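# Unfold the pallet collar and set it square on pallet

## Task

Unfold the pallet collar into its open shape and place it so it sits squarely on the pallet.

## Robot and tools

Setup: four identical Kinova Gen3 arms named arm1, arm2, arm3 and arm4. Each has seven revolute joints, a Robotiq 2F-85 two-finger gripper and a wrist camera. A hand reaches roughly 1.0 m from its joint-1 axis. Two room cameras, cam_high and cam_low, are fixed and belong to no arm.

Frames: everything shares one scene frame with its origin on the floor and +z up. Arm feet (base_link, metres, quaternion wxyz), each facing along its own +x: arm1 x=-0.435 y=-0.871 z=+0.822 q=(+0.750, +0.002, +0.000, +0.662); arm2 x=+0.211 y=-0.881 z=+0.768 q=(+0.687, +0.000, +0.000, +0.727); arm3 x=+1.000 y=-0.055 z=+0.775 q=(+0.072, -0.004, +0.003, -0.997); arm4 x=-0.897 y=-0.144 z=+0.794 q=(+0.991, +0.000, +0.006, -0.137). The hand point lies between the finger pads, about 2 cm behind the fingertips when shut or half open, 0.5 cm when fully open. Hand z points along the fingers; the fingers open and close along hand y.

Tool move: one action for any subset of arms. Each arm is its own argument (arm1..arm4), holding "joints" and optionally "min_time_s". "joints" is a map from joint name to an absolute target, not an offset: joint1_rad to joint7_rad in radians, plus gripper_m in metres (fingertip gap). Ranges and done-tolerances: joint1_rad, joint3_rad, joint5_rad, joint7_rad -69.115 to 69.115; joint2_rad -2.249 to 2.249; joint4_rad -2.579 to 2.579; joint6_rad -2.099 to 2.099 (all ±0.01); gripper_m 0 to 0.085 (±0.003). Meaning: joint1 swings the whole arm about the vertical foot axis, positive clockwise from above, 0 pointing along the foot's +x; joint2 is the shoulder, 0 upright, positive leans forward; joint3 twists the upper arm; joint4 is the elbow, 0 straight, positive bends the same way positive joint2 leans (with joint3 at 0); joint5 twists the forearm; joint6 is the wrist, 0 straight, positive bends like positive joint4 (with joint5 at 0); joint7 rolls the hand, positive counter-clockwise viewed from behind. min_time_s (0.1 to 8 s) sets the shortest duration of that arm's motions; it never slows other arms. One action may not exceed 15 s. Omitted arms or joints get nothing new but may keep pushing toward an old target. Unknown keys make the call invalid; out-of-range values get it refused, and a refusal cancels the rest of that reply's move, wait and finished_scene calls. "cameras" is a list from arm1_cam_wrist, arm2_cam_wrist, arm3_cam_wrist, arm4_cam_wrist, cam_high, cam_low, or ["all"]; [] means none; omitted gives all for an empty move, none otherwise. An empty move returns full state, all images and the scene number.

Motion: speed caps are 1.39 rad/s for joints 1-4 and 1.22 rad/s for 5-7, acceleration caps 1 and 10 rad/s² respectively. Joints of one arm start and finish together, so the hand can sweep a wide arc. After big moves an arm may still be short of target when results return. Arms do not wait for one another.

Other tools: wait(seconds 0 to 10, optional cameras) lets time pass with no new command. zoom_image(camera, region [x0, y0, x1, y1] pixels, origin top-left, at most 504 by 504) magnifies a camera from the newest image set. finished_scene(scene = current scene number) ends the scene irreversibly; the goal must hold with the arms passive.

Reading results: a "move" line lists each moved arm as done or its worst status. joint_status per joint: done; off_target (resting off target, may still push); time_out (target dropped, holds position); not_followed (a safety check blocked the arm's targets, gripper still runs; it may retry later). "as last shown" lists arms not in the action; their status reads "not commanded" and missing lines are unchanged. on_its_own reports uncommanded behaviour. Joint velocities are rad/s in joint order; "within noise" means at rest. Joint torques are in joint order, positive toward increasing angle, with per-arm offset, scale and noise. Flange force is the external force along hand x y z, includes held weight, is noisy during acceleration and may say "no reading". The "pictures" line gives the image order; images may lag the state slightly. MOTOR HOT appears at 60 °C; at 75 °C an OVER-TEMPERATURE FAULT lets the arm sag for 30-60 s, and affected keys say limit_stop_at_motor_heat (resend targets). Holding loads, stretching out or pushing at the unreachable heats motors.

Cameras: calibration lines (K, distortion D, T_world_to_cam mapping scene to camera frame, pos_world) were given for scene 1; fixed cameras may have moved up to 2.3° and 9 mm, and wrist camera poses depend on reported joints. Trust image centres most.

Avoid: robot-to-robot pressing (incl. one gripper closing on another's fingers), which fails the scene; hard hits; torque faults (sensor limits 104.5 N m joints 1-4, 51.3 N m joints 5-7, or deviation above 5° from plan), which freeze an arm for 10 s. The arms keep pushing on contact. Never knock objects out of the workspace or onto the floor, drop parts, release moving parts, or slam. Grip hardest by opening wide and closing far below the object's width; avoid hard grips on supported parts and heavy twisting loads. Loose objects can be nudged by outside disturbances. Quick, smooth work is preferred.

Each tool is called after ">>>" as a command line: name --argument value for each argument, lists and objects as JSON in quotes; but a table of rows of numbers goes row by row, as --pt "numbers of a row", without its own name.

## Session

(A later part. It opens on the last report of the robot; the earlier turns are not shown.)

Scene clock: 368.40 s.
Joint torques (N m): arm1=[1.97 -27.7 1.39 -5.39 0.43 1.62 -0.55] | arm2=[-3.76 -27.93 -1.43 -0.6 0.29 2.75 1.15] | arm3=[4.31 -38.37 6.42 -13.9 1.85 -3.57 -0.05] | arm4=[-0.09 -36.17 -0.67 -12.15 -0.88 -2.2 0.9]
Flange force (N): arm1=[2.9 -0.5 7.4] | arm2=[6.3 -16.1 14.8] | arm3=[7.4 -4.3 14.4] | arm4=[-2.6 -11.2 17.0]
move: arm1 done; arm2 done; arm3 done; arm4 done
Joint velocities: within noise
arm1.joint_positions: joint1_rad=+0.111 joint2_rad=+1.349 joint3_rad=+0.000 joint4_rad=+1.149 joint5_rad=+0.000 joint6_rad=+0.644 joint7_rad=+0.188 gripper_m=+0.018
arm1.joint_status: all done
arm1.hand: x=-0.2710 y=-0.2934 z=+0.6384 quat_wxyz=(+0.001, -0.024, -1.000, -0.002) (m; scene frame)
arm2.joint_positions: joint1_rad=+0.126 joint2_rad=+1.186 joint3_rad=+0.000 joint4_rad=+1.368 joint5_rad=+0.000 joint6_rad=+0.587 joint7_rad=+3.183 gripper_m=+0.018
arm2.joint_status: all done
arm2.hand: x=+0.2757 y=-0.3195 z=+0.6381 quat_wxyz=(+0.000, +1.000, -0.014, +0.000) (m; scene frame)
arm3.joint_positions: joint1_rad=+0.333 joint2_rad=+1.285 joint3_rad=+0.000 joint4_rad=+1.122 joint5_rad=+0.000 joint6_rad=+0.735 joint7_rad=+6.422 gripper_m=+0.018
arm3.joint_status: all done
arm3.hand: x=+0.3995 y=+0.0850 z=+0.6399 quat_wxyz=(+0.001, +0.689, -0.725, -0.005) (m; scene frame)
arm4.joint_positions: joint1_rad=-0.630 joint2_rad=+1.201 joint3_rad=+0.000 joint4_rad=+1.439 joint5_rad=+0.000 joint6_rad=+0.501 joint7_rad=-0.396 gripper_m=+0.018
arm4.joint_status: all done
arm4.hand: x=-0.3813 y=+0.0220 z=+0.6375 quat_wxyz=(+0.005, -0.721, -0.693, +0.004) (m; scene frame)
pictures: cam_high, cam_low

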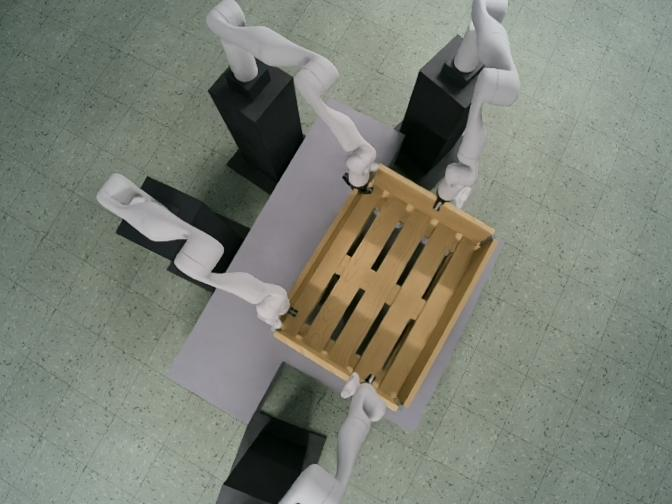

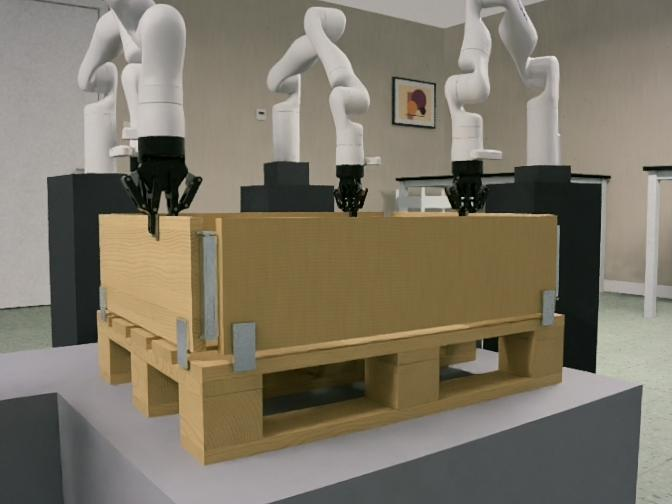

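>>> move --arm1 '{"joints": {"joint1_rad": 0.1113, "joint2_rad": 1.3653, "joint3_rad": 0, "joint4_rad": 1.1382, "joint5_rad": 0, "joint6_rad": 0.6381, "joint7_rad": 0.1877}, "min_time_s": 1.6}' --arm2 '{"joints": {"joint1_rad": 0.1259, "joint2_rad": 1.202, "joint3_rad": 0, "joint4_rad": 1.3617, "joint5_rad": 0, "joint6_rad": 0.5778, "joint7_rad": 3.183}, "min_time_s": 1.6}' --arm3 '{"joints": {"joint1_rad": 0.3332, "joint2_rad": 1.3005, "joint3_rad": 0, "joint4_rad": 1.1136, "joint5_rad": 0, "joint6_rad": 0.7275, "joint7_rad": 6.4215}, "min_time_s": 1.6}' --arm4 '{"joints": {"joint1_rad": -0.63, "joint2_rad": 1.2182, "joint3_rad": 0, "joint4_rad": 1.4314, "joint5_rad": 0, "joint6_rad": 0.492, "joint7_rad": -0.3956}, "min_time_s": 1.6}'

>>> move --arm1 '{"joints": {"joint1_rad": 0.1113, "joint2_rad": 1.3727, "joint3_rad": 0, "joint4_rad": 1.1332, "joint5_rad": 0, "joint6_rad": 0.6357, "joint7_rad": 0.1877}, "min_time_s": 1.2}' --arm2 '{"joints": {"joint1_rad": 0.1259, "joint2_rad": 1.2092, "joint3_rad": 0, "joint4_rad": 1.3587, "joint5_rad": 0, "joint6_rad": 0.5737, "joint7_rad": 3.183}, "min_time_s": 1.2}' --arm3 '{"joints": {"joint1_rad": 0.3332, "joint2_rad": 1.3074, "joint3_rad": 0, "joint4_rad": 1.1099, "joint5_rad": 0, "joint6_rad": 0.7242, "joint7_rad": 6.4215}, "min_time_s": 1.2}' --arm4 '{"joints": {"joint1_rad": -0.63, "joint2_rad": 1.2256, "joint3_rad": 0, "joint4_rad": 1.4278, "joint5_rad": 0, "joint6_rad": 0.4882, "joint7_rad": -0.3956}, "min_time_s": 1.2}' --cameras '["cam_low"]'

>>> zoom_image --camera "cam_low" --region '[80, 250, 260, 385]'

>>> zoom_image --camera "cam_low" --region '[480, 270, 580, 350]'

Scene clock: 377.80 s.
Joint torques (N m): arm1=[2.13 -27.87 1.58 -5.37 0.47 1.62 -0.56] | arm2=[-3.64 -27.97 -1.35 -0.55 0.32 2.72 1] | arm3=[4.5 -38.43 6.62 -13.77 1.87 -3.54 -0.12] | arm4=[-0.1 -35.99 -0.79 -11.78 -0.92 -2.04 0.87]
Flange force (N): arm1=[3.1 -0.4 7.6] | arm2=[6.3 -16.0 14.9] | arm3=[7.6 -4.1 14.5] | arm4=[-2.6 -10.9 16.8]
move: arm1 done; arm2 done; arm3 done; arm4 done
Joint velocities: within noise
arm1.joint_positions: joint1_rad=+0.111 joint2_rad=+1.365 joint3_rad=+0.000 joint4_rad=+1.138 joint5_rad=+0.000 joint6_rad=+0.638 joint7_rad=+0.188 gripper_m=+0.018
arm1.joint_status: all done
arm1.hand: x=-0.2710 y=-0.2934 z=+0.6305 quat_wxyz=(+0.001, -0.024, -1.000, -0.002) (m; scene frame)
arm2.joint_positions: joint1_rad=+0.126 joint2_rad=+1.202 joint3_rad=+0.000 joint4_rad=+1.362 joint5_rad=+0.000 joint6_rad=+0.578 joint7_rad=+3.183 gripper_m=+0.018
arm2.joint_status: all done
arm2.hand: x=+0.2756 y=-0.3194 z=+0.6301 quat_wxyz=(+0.000, +1.000, -0.014, +0.000) (m; scene frame)
arm3.joint_positions: joint1_rad=+0.333 joint2_rad=+1.301 joint3_rad=+0.000 joint4_rad=+1.114 joint5_rad=+0.000 joint6_rad=+0.727 joint7_rad=+6.422 gripper_m=+0.018
arm3.joint_status: all done
arm3.hand: x=+0.3995 y=+0.0850 z=+0.6319 quat_wxyz=(+0.001, +0.689, -0.725, -0.005) (m; scene frame)
arm4.joint_positions: joint1_rad=-0.630 joint2_rad=+1.218 joint3_rad=+0.000 joint4_rad=+1.431 joint5_rad=+0.000 joint6_rad=+0.492 joint7_rad=-0.396 gripper_m=+0.018
arm4.joint_status: all done
arm4.hand: x=-0.3814 y=+0.0220 z=+0.6295 quat_wxyz=(+0.005, -0.721, -0.693, +0.004) (m; scene frame)
pictures: none

Scene clock: 379.30 s.
Joint torques (N m): arm1=[2.08 -27.82 1.52 -5.34 0.49 1.68 -0.51] | arm2=[-3.56 -27.5 -1.33 -0.06 0.3 2.83 1.1] | arm3=[4.74 -38.78 6.76 -13.95 1.93 -3.66 -0.09] | arm4=[-0.06 -36.09 -0.7 -11.76 -0.87 -2.05 0.86]
Flange force (N): arm1=[3.2 -0.6 7.5] | arm2=[6.1 -16.9 14.5] | arm3=[8.1 -4.2 14.8] | arm4=[-2.6 -10.9 16.8]
move: arm1 done; arm2 done; arm3 done; arm4 done
Joint velocities: within noise
arm1.joint_positions: joint1_rad=+0.111 joint2_rad=+1.373 joint3_rad=+0.000 joint4_rad=+1.133 joint5_rad=+0.000 joint6_rad=+0.636 joint7_rad=+0.188 gripper_m=+0.018
arm1.joint_status: all done
arm1.hand: x=-0.2710 y=-0.2934 z=+0.6270 quat_wxyz=(+0.001, -0.024, -1.000, -0.002) (m; scene frame)
arm2.joint_positions: joint1_rad=+0.126 joint2_rad=+1.209 joint3_rad=+0.000 joint4_rad=+1.359 joint5_rad=+0.000 joint6_rad=+0.574 joint7_rad=+3.183 gripper_m=+0.018
arm2.joint_status: all done
arm2.hand: x=+0.2756 y=-0.3195 z=+0.6265 quat_wxyz=(+0.000, +1.000, -0.014, +0.000) (m; scene frame)
arm3.joint_positions: joint1_rad=+0.333 joint2_rad=+1.307 joint3_rad=+0.000 joint4_rad=+1.110 joint5_rad=+0.000 joint6_rad=+0.724 joint7_rad=+6.422 gripper_m=+0.018
arm3.joint_status: all done
arm3.hand: x=+0.3994 y=+0.0850 z=+0.6285 quat_wxyz=(+0.001, +0.689, -0.725, -0.005) (m; scene frame)
arm4.joint_positions: joint1_rad=-0.630 joint2_rad=+1.226 joint3_rad=+0.000 joint4_rad=+1.428 joint5_rad=+0.000 joint6_rad=+0.488 joint7_rad=-0.396 gripper_m=+0.018
arm4.joint_status: all done
arm4.hand: x=-0.3814 y=+0.0220 z=+0.6260 quat_wxyz=(+0.005, -0.721, -0.693, +0.004) (m; scene frame)
pictures: cam_low

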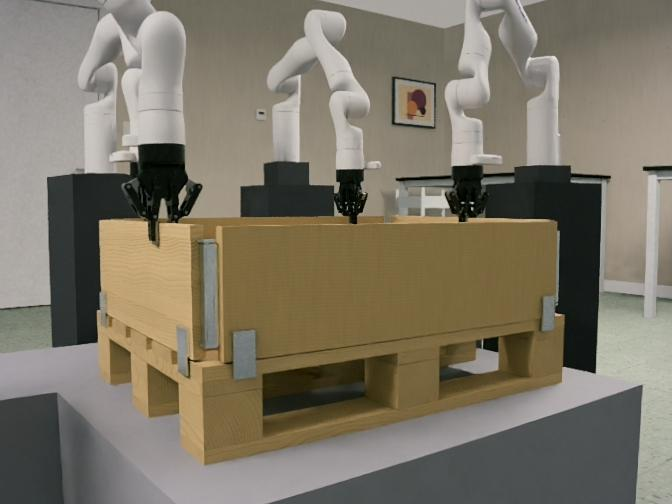

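Scaled by 2.800 from the camera's 672x504 image, which has a finer 960x720 frame.

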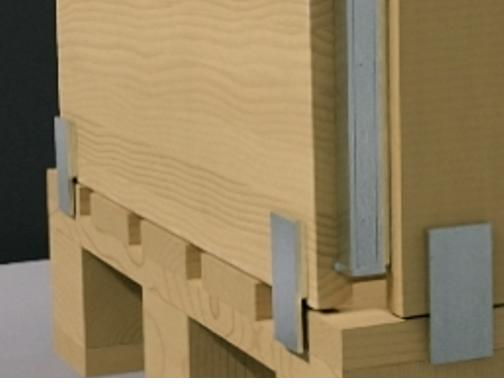

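Scaled by 5.040 from the camera's 672x504 image, which has a finer 960x720 frame.

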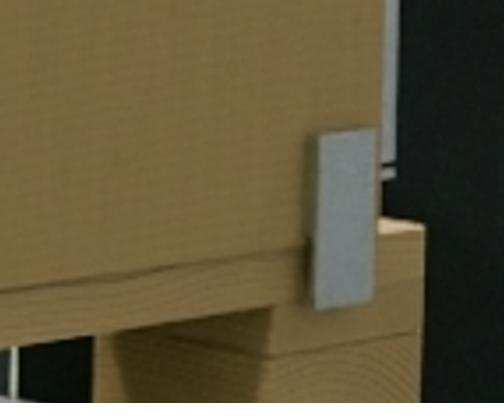

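>>> move --arm1 '{"joints": {"joint1_rad": 0.1113, "joint2_rad": 1.3769, "joint3_rad": 0, "joint4_rad": 1.1304, "joint5_rad": 0, "joint6_rad": 0.6343, "joint7_rad": 0.1877}, "min_time_s": 1.0}' --arm2 '{"joints": {"joint1_rad": 0.1259, "joint2_rad": 1.2133, "joint3_rad": 0, "joint4_rad": 1.3569, "joint5_rad": 0, "joint6_rad": 0.5715, "joint7_rad": 3.183}, "min_time_s": 1.0}' --arm3 '{"joints": {"joint1_rad": 0.3332, "joint2_rad": 1.3114, "joint3_rad": 0, "joint4_rad": 1.1078, "joint5_rad": 0, "joint6_rad": 0.7224, "joint7_rad": 6.4215}, "min_time_s": 1.0}' --arm4 '{"joints": {"joint1_rad": -0.63, "joint2_rad": 1.2299, "joint3_rad": 0, "joint4_rad": 1.4258, "joint5_rad": 0, "joint6_rad": 0.486, "joint7_rad": -0.3956}, "min_time_s": 1.0}'

Scene clock: 381.93 s.
Joint torques (N m): arm1=[1.99 -31 1.41 -4.63 0.42 2.9 -0.47] | arm2=[-4.19 -27.37 -2.08 0.03 0.14 2.98 1.05] | arm3=[4.81 -37.96 6.9 -13.91 2.01 -3.9 -0.04] | arm4=[-0.98 -28.73 -1.38 -12.36 -0.78 -3.88 0.96]
Flange force (N): arm1=[2.2 3.4 16.1] | arm2=[7.2 -16.5 14.5] | arm3=[8.4 -4.7 12.9] | arm4=[-5.8 -15.3 -1.5]
move: arm1 done; arm2 done; arm3 done; arm4 done
Joint velocities: within noise
arm1.joint_positions: joint1_rad=+0.111 joint2_rad=+1.377 joint3_rad=+0.000 joint4_rad=+1.130 joint5_rad=+0.000 joint6_rad=+0.634 joint7_rad=+0.188 gripper_m=+0.018
arm1.joint_status: all done
arm1.hand: x=-0.2710 y=-0.2934 z=+0.6250 quat_wxyz=(+0.001, -0.024, -1.000, -0.002) (m; scene frame)
arm2.joint_positions: joint1_rad=+0.126 joint2_rad=+1.213 joint3_rad=+0.000 joint4_rad=+1.357 joint5_rad=+0.000 joint6_rad=+0.572 joint7_rad=+3.183 gripper_m=+0.018
arm2.joint_status: all done
arm2.hand: x=+0.2756 y=-0.3195 z=+0.6245 quat_wxyz=(+0.000, +1.000, -0.014, +0.000) (m; scene frame)
arm3.joint_positions: joint1_rad=+0.333 joint2_rad=+1.311 joint3_rad=+0.000 joint4_rad=+1.108 joint5_rad=+0.000 joint6_rad=+0.722 joint7_rad=+6.422 gripper_m=+0.018
arm3.joint_status: all done
arm3.hand: x=+0.3994 y=+0.0850 z=+0.6264 quat_wxyz=(+0.001, +0.689, -0.725, -0.005) (m; scene frame)
arm4.joint_positions: joint1_rad=-0.630 joint2_rad=+1.230 joint3_rad=+0.000 joint4_rad=+1.426 joint5_rad=+0.000 joint6_rad=+0.486 joint7_rad=-0.396 gripper_m=+0.018
arm4.joint_status: all done
arm4.hand: x=-0.3815 y=+0.0219 z=+0.6239 quat_wxyz=(+0.005, -0.721, -0.693, +0.004) (m; scene frame)
pictures: none

>>> move --arm1 '{"joints": {"joint1_rad": 0.1113, "joint2_rad": 1.3797, "joint3_rad": 0, "joint4_rad": 1.1285, "joint5_rad": 0, "joint6_rad": 0.6334, "joint7_rad": 0.1877}, "min_time_s": 1.0}' --arm2 '{"joints": {"joint1_rad": 0.1259, "joint2_rad": 1.2163, "joint3_rad": 0, "joint4_rad": 1.3555, "joint5_rad": 0, "joint6_rad": 0.5698, "joint7_rad": 3.183}, "min_time_s": 1.0}' --arm3 '{"joints": {"joint1_rad": 0.3332, "joint2_rad": 1.3144, "joint3_rad": 0, "joint4_rad": 1.1062, "joint5_rad": 0, "joint6_rad": 0.721, "joint7_rad": 6.4215}, "min_time_s": 1.0}' --arm4 '{"joints": {"joint1_rad": -0.63, "joint2_rad": 1.2305, "joint3_rad": 0, "joint4_rad": 1.4255, "joint5_rad": 0, "joint6_rad": 0.4857, "joint7_rad": -0.3956}, "min_time_s": 1.0}' --cameras '["cam_low"]'

>>> zoom_image --camera "cam_low" --region '[80, 250, 260, 385]'

>>> zoom_image --camera "cam_low" --region '[400, 270, 580, 370]'

Scene clock: 386.17 s.
Joint torques (N m): arm1=[3.73 -29.17 2.99 -4.51 0.91 2.66 -0.53] | arm2=[-3.11 -22.96 -0.98 -0.2 0.38 2 1.01] | arm3=[2.53 -28.34 4.83 -13.79 1.43 -6.67 -0.01] | arm4=[-0.35 -31.47 -0.26 -11.24 -0.51 -2.59 0.9]
Flange force (N): arm1=[5.3 2.5 12.2] | arm2=[5.1 -12.8 4.2] | arm3=[5.9 -11.9 -8.7] | arm4=[-3.5 -12.2 6.9]
move: arm1 done; arm2 done; arm3 done; arm4 done
Joint velocities: within noise
arm1.joint_positions: joint1_rad=+0.111 joint2_rad=+1.380 joint3_rad=+0.000 joint4_rad=+1.128 joint5_rad=+0.000 joint6_rad=+0.633 joint7_rad=+0.188 gripper_m=+0.018
arm1.joint_status: all done
arm1.hand: x=-0.2710 y=-0.2933 z=+0.6237 quat_wxyz=(+0.001, -0.024, -1.000, -0.002) (m; scene frame)
arm2.joint_positions: joint1_rad=+0.126 joint2_rad=+1.216 joint3_rad=+0.000 joint4_rad=+1.355 joint5_rad=+0.000 joint6_rad=+0.570 joint7_rad=+3.183 gripper_m=+0.018
arm2.joint_status: all done
arm2.hand: x=+0.2756 y=-0.3195 z=+0.6231 quat_wxyz=(+0.000, +1.000, -0.014, +0.000) (m; scene frame)
arm3.joint_positions: joint1_rad=+0.333 joint2_rad=+1.314 joint3_rad=+0.000 joint4_rad=+1.106 joint5_rad=+0.000 joint6_rad=+0.721 joint7_rad=+6.422 gripper_m=+0.018
arm3.joint_status: all done
arm3.hand: x=+0.3994 y=+0.0851 z=+0.6249 quat_wxyz=(+0.001, +0.689, -0.725, -0.005) (m; scene frame)
arm4.joint_positions: joint1_rad=-0.630 joint2_rad=+1.231 joint3_rad=+0.000 joint4_rad=+1.425 joint5_rad=+0.000 joint6_rad=+0.486 joint7_rad=-0.396 gripper_m=+0.018
arm4.joint_status: all done
arm4.hand: x=-0.3815 y=+0.0220 z=+0.6236 quat_wxyz=(+0.005, -0.721, -0.693, +0.004) (m; scene frame)
pictures: cam_low

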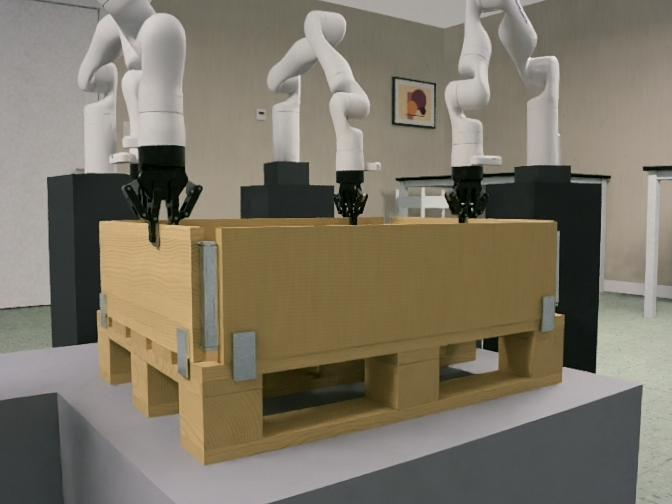

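Scaled by 2.800 from the camera's 672x504 image, which has a finer 960x720 frame.

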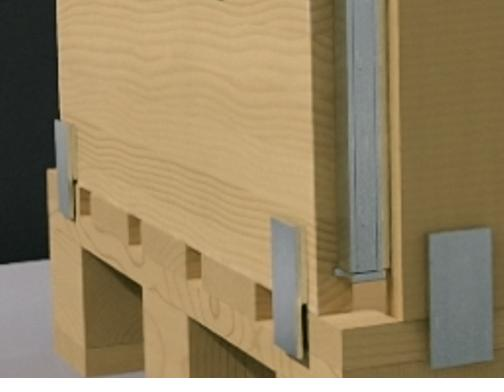

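Scaled by 2.800 from the camera's 672x504 image, which has a finer 960x720 frame.

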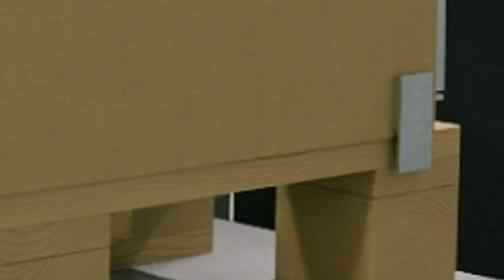

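>>> move --arm1 '{"joints": {"joint1_rad": 0.1113, "joint2_rad": 1.3827, "joint3_rad": 0, "joint4_rad": 1.1264, "joint5_rad": 0, "joint6_rad": 0.6325, "joint7_rad": 0.1877}, "min_time_s": 1.0}' --arm2 '{"joints": {"joint1_rad": 0.1259, "joint2_rad": 1.22, "joint3_rad": 0, "joint4_rad": 1.3539, "joint5_rad": 0, "joint6_rad": 0.5677, "joint7_rad": 3.183}, "min_time_s": 1.0}'

Scene clock: 389.57 s.
Joint torques (N m): arm1=[4.06 -13.26 3.08 -4.85 1.09 -1.71 -0.46] | arm2=[-4.27 -4.21 -2.3 -0.54 0.33 -2.61 1.12] | arm3=[2 -29.64 4.34 -13.21 1.15 -5.77 -0.1] | arm4=[1.87 -32.6 2.23 -10.09 0.04 -1.62 0.95]
Flange force (N): arm1=[8.5 -8.5 -25.0] | arm2=[5.9 -0.7 -39.8] | arm3=[4.5 -9.9 -4.7] | arm4=[1.4 -10.9 11.5]
move: arm1 done; arm2 done
Joint velocities: within noise
arm1.joint_positions: joint1_rad=+0.111 joint2_rad=+1.383 joint3_rad=+0.000 joint4_rad=+1.126 joint5_rad=+0.000 joint6_rad=+0.633 joint7_rad=+0.188 gripper_m=+0.018
arm1.joint_status: all done
arm1.hand: x=-0.2710 y=-0.2933 z=+0.6223 quat_wxyz=(+0.001, -0.024, -1.000, -0.002) (m; scene frame)
arm2.joint_positions: joint1_rad=+0.126 joint2_rad=+1.220 joint3_rad=+0.000 joint4_rad=+1.354 joint5_rad=+0.000 joint6_rad=+0.568 joint7_rad=+3.183 gripper_m=+0.018
arm2.joint_status: all done
arm2.hand: x=+0.2757 y=-0.3195 z=+0.6213 quat_wxyz=(+0.000, +1.000, -0.014, +0.000) (m; scene frame)
arm3, arm4: as last shown
arm3.hand: x=+0.3994 y=+0.0850 z=+0.6249 quat_wxyz=(+0.001, +0.689, -0.725, -0.005) (m; scene frame)
pictures: none

>>> move --arm1 '{"joints": {"joint1_rad": 0.1113, "joint2_rad": 1.3808, "joint3_rad": 0, "joint4_rad": 1.1277, "joint5_rad": 0, "joint6_rad": 0.6331, "joint7_rad": 0.1877}, "min_time_s": 0.8}' --arm2 '{"joints": {"joint1_rad": 0.1259, "joint2_rad": 1.2168, "joint3_rad": 0, "joint4_rad": 1.3553, "joint5_rad": 0, "joint6_rad": 0.5695, "joint7_rad": 3.183}, "min_time_s": 0.8}' --cameras '["all"]'

>>> zoom_image --camera "cam_low" --region '[80, 250, 260, 385]'

>>> zoom_image --camera "cam_low" --region '[400, 260, 580, 395]'

>>> zoom_image --camera "cam_high" --region '[260, 150, 510, 420]'

Scene clock: 394.17 s.
Joint torques (N m): arm1=[2.32 -23.84 1.73 -3.69 0.69 1.91 -0.37] | arm2=[-3.99 -25.47 -1.67 1.16 0.33 3.32 1.2] | arm3=[2.69 -29.83 5.06 -13.09 1.47 -5.6 -0.05] | arm4=[0.08 -32.34 0.29 -11.62 -0.46 -2.7 0.85]
Flange force (N): arm1=[3.6 0.6 1.6] | arm2=[6.8 -17.8 12.1] | arm3=[5.7 -9.4 -4.0] | arm4=[-3.0 -12.7 8.2]
move: arm1 done; arm2 done
Joint velocities: within noise
arm1.joint_positions: joint1_rad=+0.111 joint2_rad=+1.381 joint3_rad=+0.000 joint4_rad=+1.128 joint5_rad=+0.000 joint6_rad=+0.633 joint7_rad=+0.188 gripper_m=+0.018
arm1.joint_status: all done
arm1.hand: x=-0.2710 y=-0.2934 z=+0.6231 quat_wxyz=(+0.001, -0.024, -1.000, -0.002) (m; scene frame)
arm2.joint_positions: joint1_rad=+0.126 joint2_rad=+1.217 joint3_rad=+0.000 joint4_rad=+1.355 joint5_rad=+0.000 joint6_rad=+0.569 joint7_rad=+3.183 gripper_m=+0.018
arm2.joint_status: all done
arm2.hand: x=+0.2756 y=-0.3195 z=+0.6228 quat_wxyz=(+0.000, +1.000, -0.014, +0.000) (m; scene frame)
arm3: as last shown
arm4.joint_positions: joint1_rad=-0.630 joint2_rad=+1.230 joint3_rad=+0.000 joint4_rad=+1.425 joint5_rad=+0.000 joint6_rad=+0.486 joint7_rad=-0.396 gripper_m=+0.018
arm4.joint_status: not commanded
arm4.hand: x=-0.3815 y=+0.0220 z=+0.6237 quat_wxyz=(+0.005, -0.721, -0.693, +0.004) (m; scene frame)
pictures: arm1_cam_wrist, arm2_cam_wrist, arm3_cam_wrist, arm4_cam_wrist, cam_high, cam_low
camera_calibration:
arm1_cam_wrist: T_world_to_cam=[[0.0354272, 0.998716, 0.0362173, 0.274717], [0.999097, -0.0362452, 0.0221829, 0.299045], [0.0234671, 0.0353987, -0.999098, 0.788532], [0, 0, 0, 1]] pos_world=[-0.327012, -0.291439, 0.771237]
arm2_cam_wrist: T_world_to_cam=[[-0.0221259, -0.999754, -0.00156444, -0.313631], [-0.999751, 0.0221213, 0.00286752, 0.335642], [-0.0028322, 0.0016275, -0.999995, 0.768235], [0, 0, 0, 1]] pos_world=[0.330794, -0.322229, 0.766777]
arm3_cam_wrist: T_world_to_cam=[[-0.999193, 0.0392385, 0.00859436, 0.389576], [0.0393915, 0.999054, 0.0184155, -0.0596317], [-0.00786363, 0.0187392, -0.999793, 0.773908], [0, 0, 0, 1]] pos_world=[0.397697, 0.0297865, 0.771498]
arm4_cam_wrist: T_world_to_cam=[[0.999324, -0.0360667, -0.00713, 0.384775], [-0.036085, -0.999346, -0.00245287, 0.0604125], [-0.00703687, 0.00270849, -0.999972, 0.769693], [0, 0, 0, 1]] pos_world=[-0.376919, 0.0721658, 0.772562]

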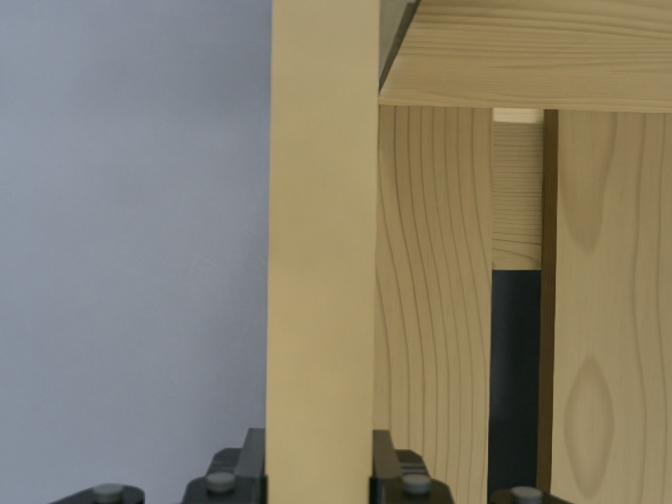

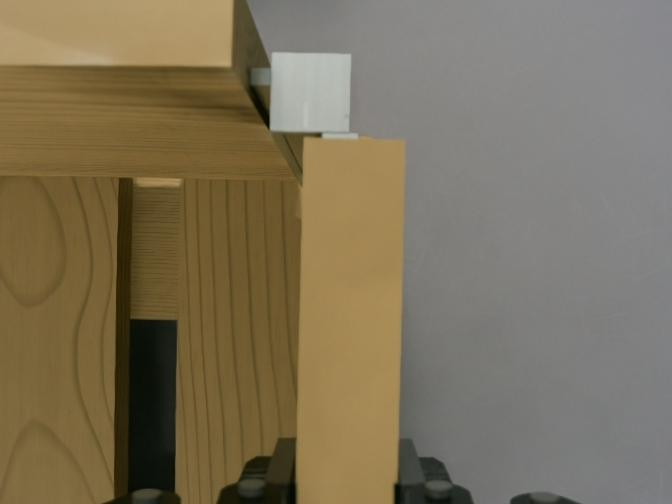

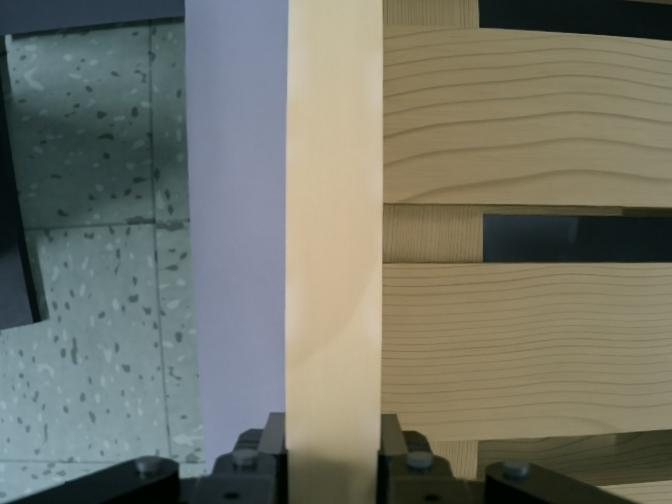

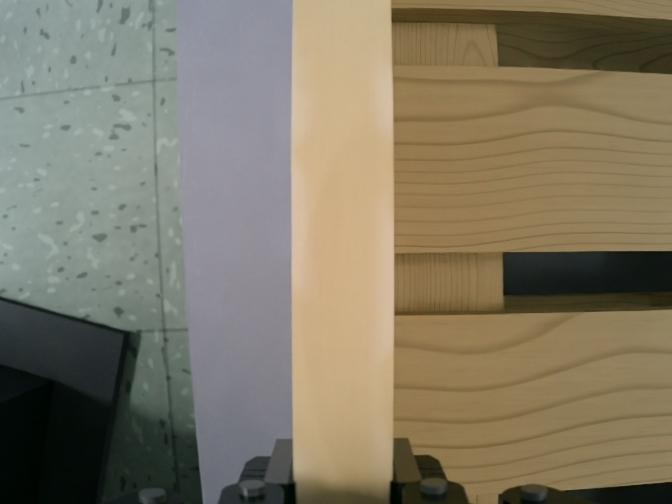

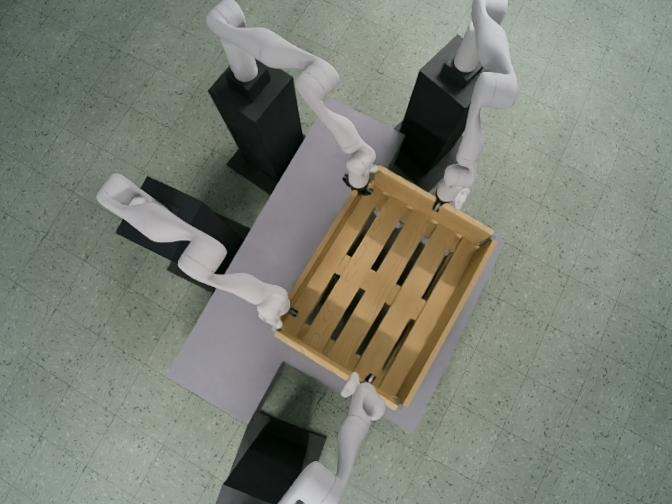

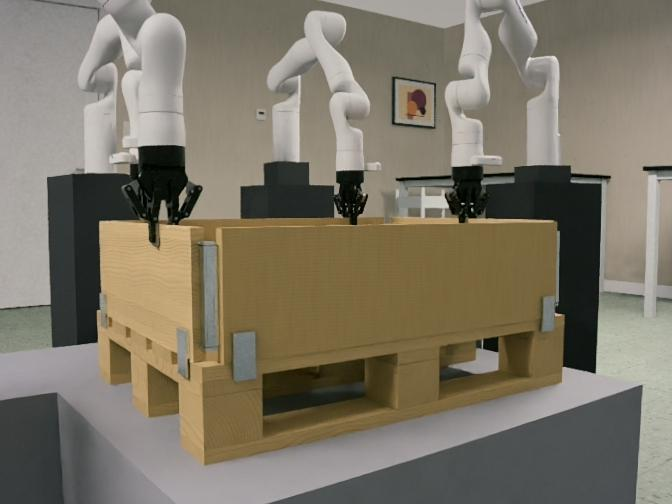

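Scaled by 2.800 from the camera's 672x504 image, which has a finer 960x720 frame.

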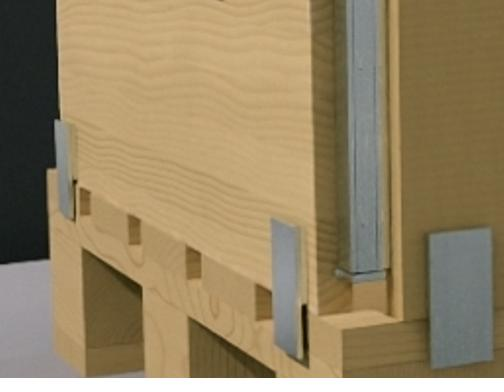

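Scaled by 2.800 from the camera's 672x504 image, which has a finer 960x720 frame.

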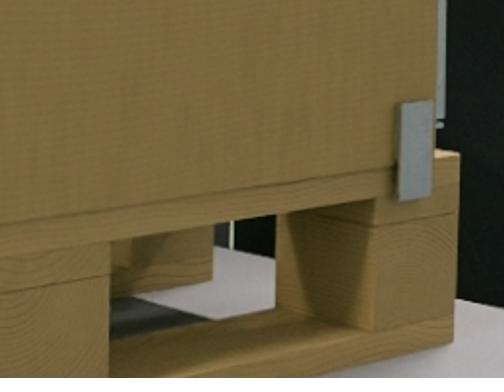

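Scaled by 1.867 from the camera's 672x504 image, which has a finer 960x720 frame.

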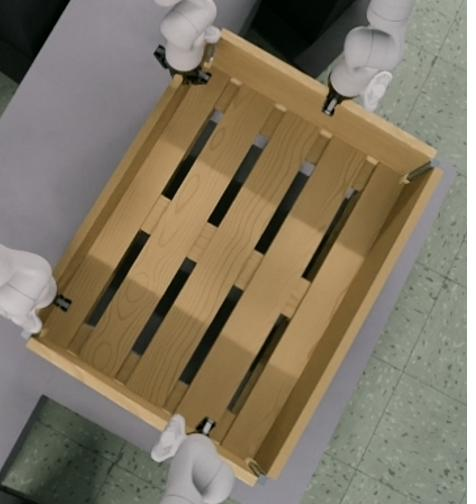

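>>> zoom_image --camera "cam_low" --region '[84, 280, 132, 340]'

>>> zoom_image --camera "cam_low" --region '[165, 320, 237, 392]'

>>> zoom_image --camera "cam_low" --region '[525, 280, 581, 350]'

>>> zoom_image --camera "arm2_cam_wrist" --region '[250, 40, 430, 175]'

Scaled by 8.400 from the camera's 672x504 image, which has a finer 960x720 frame.

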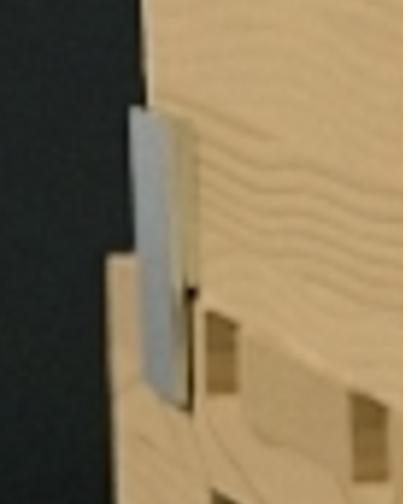

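Scaled by 7.000 from the camera's 672x504 image, which has a finer 960x720 frame.

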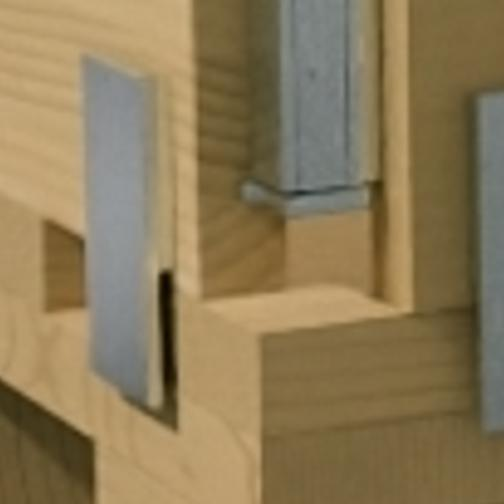

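Scaled by 7.200 from the camera's 672x504 image, which has a finer 960x720 frame.

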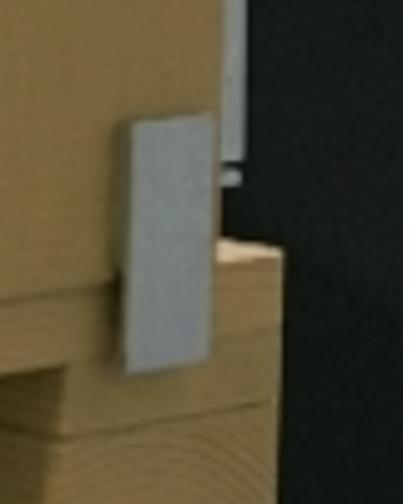

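Scaled by 2.800.

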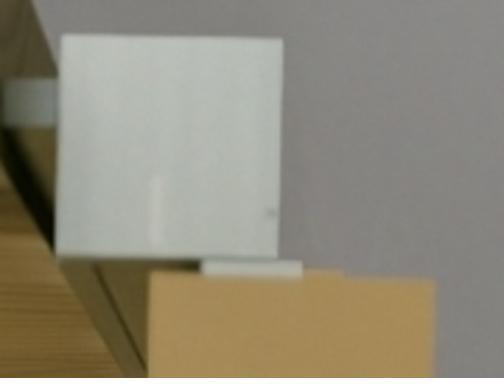

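>>> move --arm1 '{"joints": {"gripper_m": 0.035}}' --arm2 '{"joints": {"gripper_m": 0.035}}' --arm3 '{"joints": {"gripper_m": 0.035}}' --arm4 '{"joints": {"gripper_m": 0.035}}'

>>> move --arm1 '{"joints": {"joint1_rad": 0.1113, "joint2_rad": 1.2241, "joint3_rad": 0, "joint4_rad": 1.2136, "joint5_rad": 0, "joint6_rad": 0.7039, "joint7_rad": 0.1877, "gripper_m": 0.05}, "min_time_s": 1.6}' --arm2 '{"joints": {"joint1_rad": 0.1259, "joint2_rad": 1.0647, "joint3_rad": 0, "joint4_rad": 1.403, "joint5_rad": 0, "joint6_rad": 0.6739, "joint7_rad": 3.183, "gripper_m": 0.05}, "min_time_s": 1.6}' --arm3 '{"joints": {"joint1_rad": 0.3332, "joint2_rad": 1.1723, "joint3_rad": 0, "joint4_rad": 1.1637, "joint5_rad": 0, "joint6_rad": 0.8056, "joint7_rad": 6.4215, "gripper_m": 0.05}, "min_time_s": 1.6}' --arm4 '{"joints": {"joint1_rad": -0.63, "joint2_rad": 1.0743, "joint3_rad": 0, "joint4_rad": 1.4829, "joint5_rad": 0, "joint6_rad": 0.5844, "joint7_rad": -0.3956, "gripper_m": 0.05}, "min_time_s": 1.6}' --cameras '["all"]'

>>> zoom_image --camera "cam_low" --region '[80, 230, 260, 385]'

>>> zoom_image --camera "cam_low" --region '[400, 230, 580, 385]'

Scene clock: 409.50 s.
Joint torques (N m): arm1=[1.33 -24.85 0.98 -5.83 0.49 0.37 -0.35] | arm2=[-0.98 -24.45 1.06 -3.48 0.14 0.02 0.11] | arm3=[0.4 -23.24 1.67 -5 -0.26 -0.32 -0.24] | arm4=[1.58 -22.56 2.43 -3.97 -0.18 0.68 0.28]
Flange force (N): arm1=[2.8 -3.5 -0.4] | arm2=[2.4 -6.5 2.0] | arm3=[-0.5 2.2 -3.5] | arm4=[2.2 -3.4 -0.9]
move: arm1 done; arm2 done; arm3 done; arm4 done
Joint velocities: within noise
arm1.joint_positions: joint1_rad=+0.111 joint2_rad=+1.381 joint3_rad=+0.000 joint4_rad=+1.128 joint5_rad=+0.000 joint6_rad=+0.633 joint7_rad=+0.188 gripper_m=+0.035
arm1.joint_status: all done
arm1.hand: x=-0.2710 y=-0.2934 z=+0.6231 quat_wxyz=(+0.001, -0.024, -1.000, -0.002) (m; scene frame)
arm2.joint_positions: joint1_rad=+0.126 joint2_rad=+1.217 joint3_rad=+0.000 joint4_rad=+1.355 joint5_rad=+0.000 joint6_rad=+0.569 joint7_rad=+3.183 gripper_m=+0.035
arm2.joint_status: all done
arm2.hand: x=+0.2756 y=-0.3194 z=+0.6229 quat_wxyz=(+0.000, +1.000, -0.014, +0.000) (m; scene frame)
arm3.joint_positions: joint1_rad=+0.333 joint2_rad=+1.314 joint3_rad=+0.000 joint4_rad=+1.106 joint5_rad=+0.000 joint6_rad=+0.721 joint7_rad=+6.422 gripper_m=+0.035
arm3.joint_status: all done
arm3.hand: x=+0.3994 y=+0.0851 z=+0.6249 quat_wxyz=(+0.001, +0.689, -0.725, -0.005) (m; scene frame)
arm4.joint_positions: joint1_rad=-0.630 joint2_rad=+1.230 joint3_rad=+0.000 joint4_rad=+1.425 joint5_rad=+0.000 joint6_rad=+0.486 joint7_rad=-0.396 gripper_m=+0.035
arm4.joint_status: all done
arm4.hand: x=-0.3815 y=+0.0220 z=+0.6237 quat_wxyz=(+0.005, -0.721, -0.693, +0.004) (m; scene frame)
pictures: none

Scene clock: 411.40 s.
Joint torques (N m): arm1=[1.42 -24.47 0.99 -6.39 0.5 0.35 -0.34] | arm2=[-0.93 -23.97 1.01 -4.26 0.17 -0.05 0.05] | arm3=[0.38 -22.85 1.62 -5.57 -0.28 -0.32 -0.25] | arm4=[1.57 -22.12 2.36 -4.68 -0.17 0.64 0.32]
Flange force (N): arm1=[3.0 -3.6 0.0] | arm2=[2.4 -6.8 1.1] | arm3=[-0.4 1.7 -3.8] | arm4=[2.4 -3.1 -0.5]
move: arm1 done; arm2 done; arm3 done; arm4 done
Joint velocities: within noise
arm1.joint_positions: joint1_rad=+0.111 joint2_rad=+1.224 joint3_rad=+0.000 joint4_rad=+1.214 joint5_rad=+0.000 joint6_rad=+0.704 joint7_rad=+0.188 gripper_m=+0.050
arm1.joint_status: all done
arm1.hand: x=-0.2708 y=-0.2936 z=+0.7004 quat_wxyz=(+0.001, -0.024, -1.000, -0.002) (m; scene frame)
arm2.joint_positions: joint1_rad=+0.126 joint2_rad=+1.065 joint3_rad=+0.000 joint4_rad=+1.403 joint5_rad=+0.000 joint6_rad=+0.674 joint7_rad=+3.183 gripper_m=+0.050
arm2.joint_status: all done
arm2.hand: x=+0.2757 y=-0.3195 z=+0.7000 quat_wxyz=(+0.000, +1.000, -0.014, +0.000) (m; scene frame)
arm3.joint_positions: joint1_rad=+0.333 joint2_rad=+1.172 joint3_rad=+0.000 joint4_rad=+1.164 joint5_rad=+0.000 joint6_rad=+0.806 joint7_rad=+6.422 gripper_m=+0.050
arm3.joint_status: all done
arm3.hand: x=+0.4000 y=+0.0846 z=+0.6998 quat_wxyz=(+0.001, +0.689, -0.725, -0.005) (m; scene frame)
arm4.joint_positions: joint1_rad=-0.630 joint2_rad=+1.074 joint3_rad=+0.000 joint4_rad=+1.483 joint5_rad=+0.000 joint6_rad=+0.584 joint7_rad=-0.396 gripper_m=+0.050
arm4.joint_status: all done
arm4.hand: x=-0.3805 y=+0.0219 z=+0.6995 quat_wxyz=(+0.005, -0.721, -0.693, +0.004) (m; scene frame)
pictures: arm1_cam_wrist, arm2_cam_wrist, arm3_cam_wrist, arm4_cam_wrist, cam_high, cam_low
camera_calibration:
arm1_cam_wrist: T_world_to_cam=[[0.0355307, 0.998712, 0.0362155, 0.272148], [0.999095, -0.036345, 0.0220802, 0.29728], [0.023368, 0.0353983, -0.9991, 0.865736], [0, 0, 0, 1]] pos_world=[-0.326912, -0.291638, 0.848537]
arm2_cam_wrist: T_world_to_cam=[[-0.0221265, -0.999754, -0.00146448, -0.313595], [-0.999751, 0.0221222, 0.0028653, 0.335422], [-0.0028322, 0.00152752, -0.999995, 0.845502], [0, 0, 0, 1]] pos_world=[0.330794, -0.322229, 0.844077]
arm3_cam_wrist: T_world_to_cam=[[-0.999194, 0.0392417, 0.00849449, 0.389633], [0.0393928, 0.999054, 0.0184194, -0.0606389], [-0.00776364, 0.0187392, -0.999794, 0.848765], [0, 0, 0, 1]] pos_world=[0.398297, 0.0293865, 0.846398]
arm4_cam_wrist: T_world_to_cam=[[0.999328, -0.0359675, -0.00702962, 0.384222], [-0.0359855, -0.999349, -0.0024584, 0.060577], [-0.00693662, 0.00270971, -0.999972, 0.845536], [0, 0, 0, 1]] pos_world=[-0.375918, 0.0720659, 0.848362]

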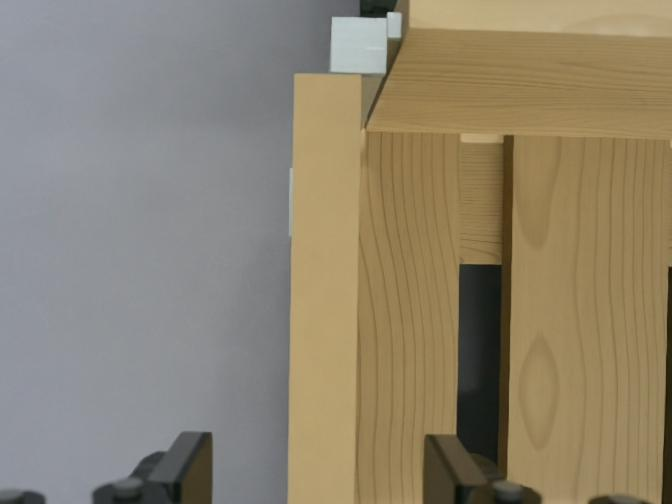

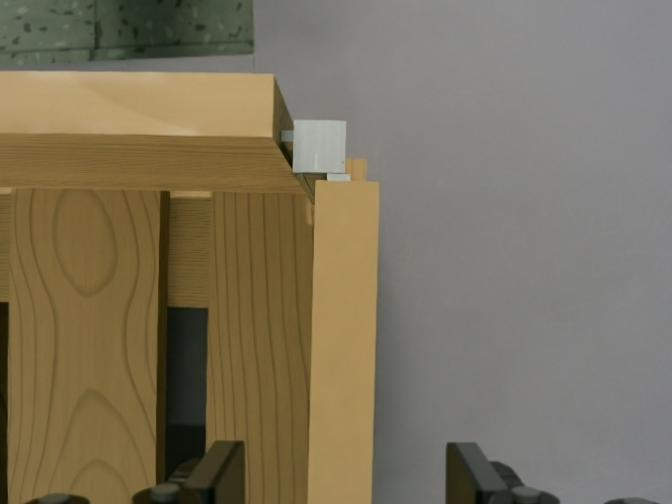

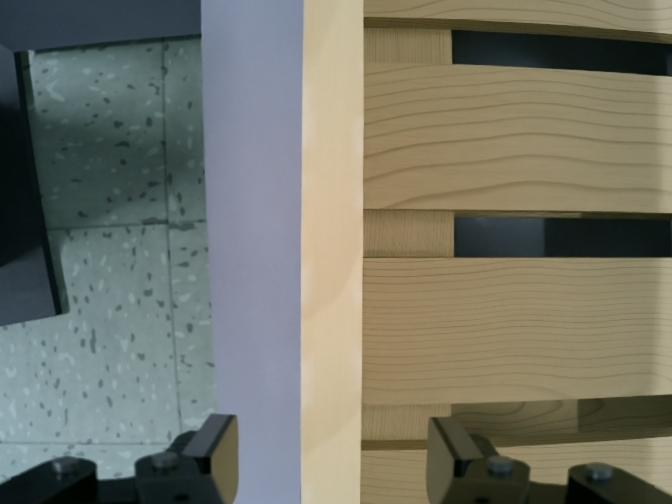

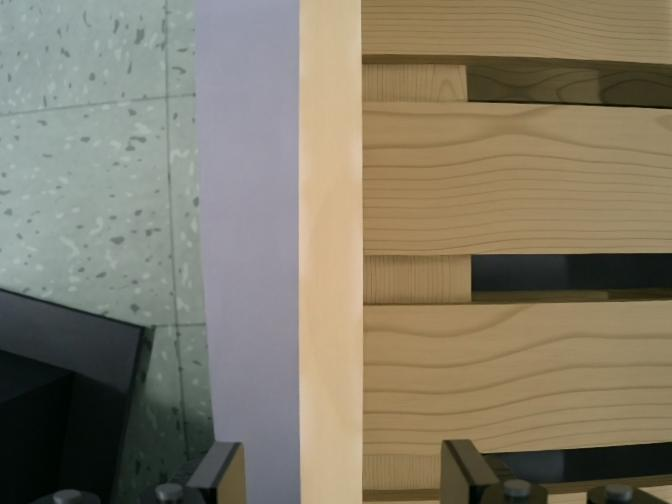

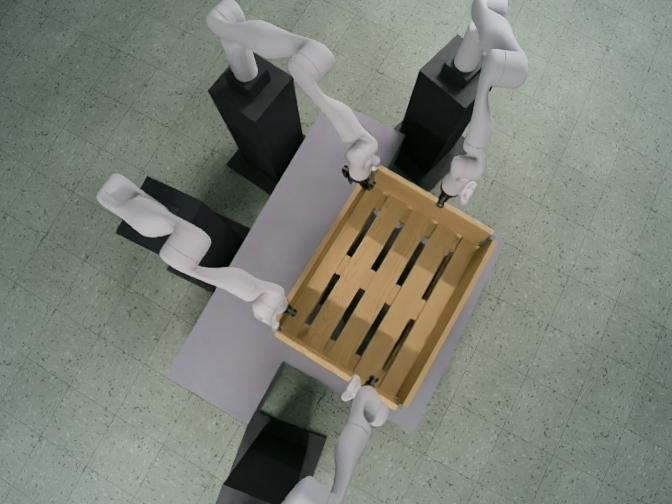

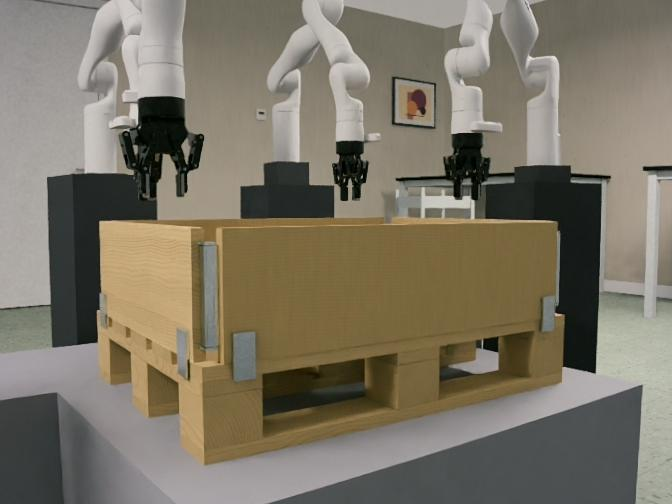

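Scaled by 2.800 from the camera's 672x504 image, which has a finer 960x720 frame.

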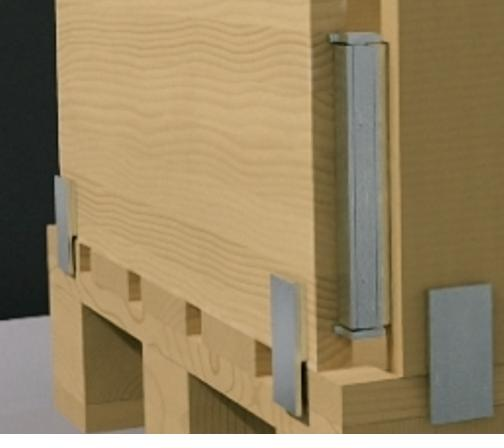

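Scaled by 2.800 from the camera's 672x504 image, which has a finer 960x720 frame.

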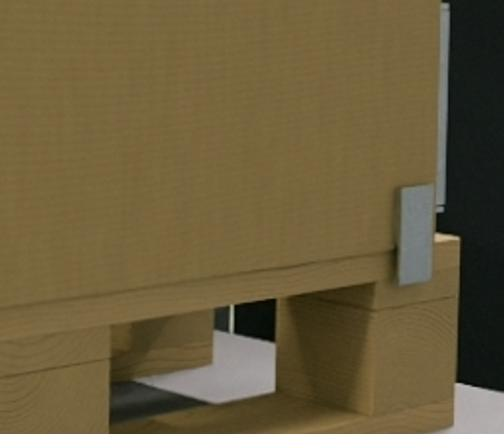

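>>> finished_scene --scene 2

The scene is finished: the task was done.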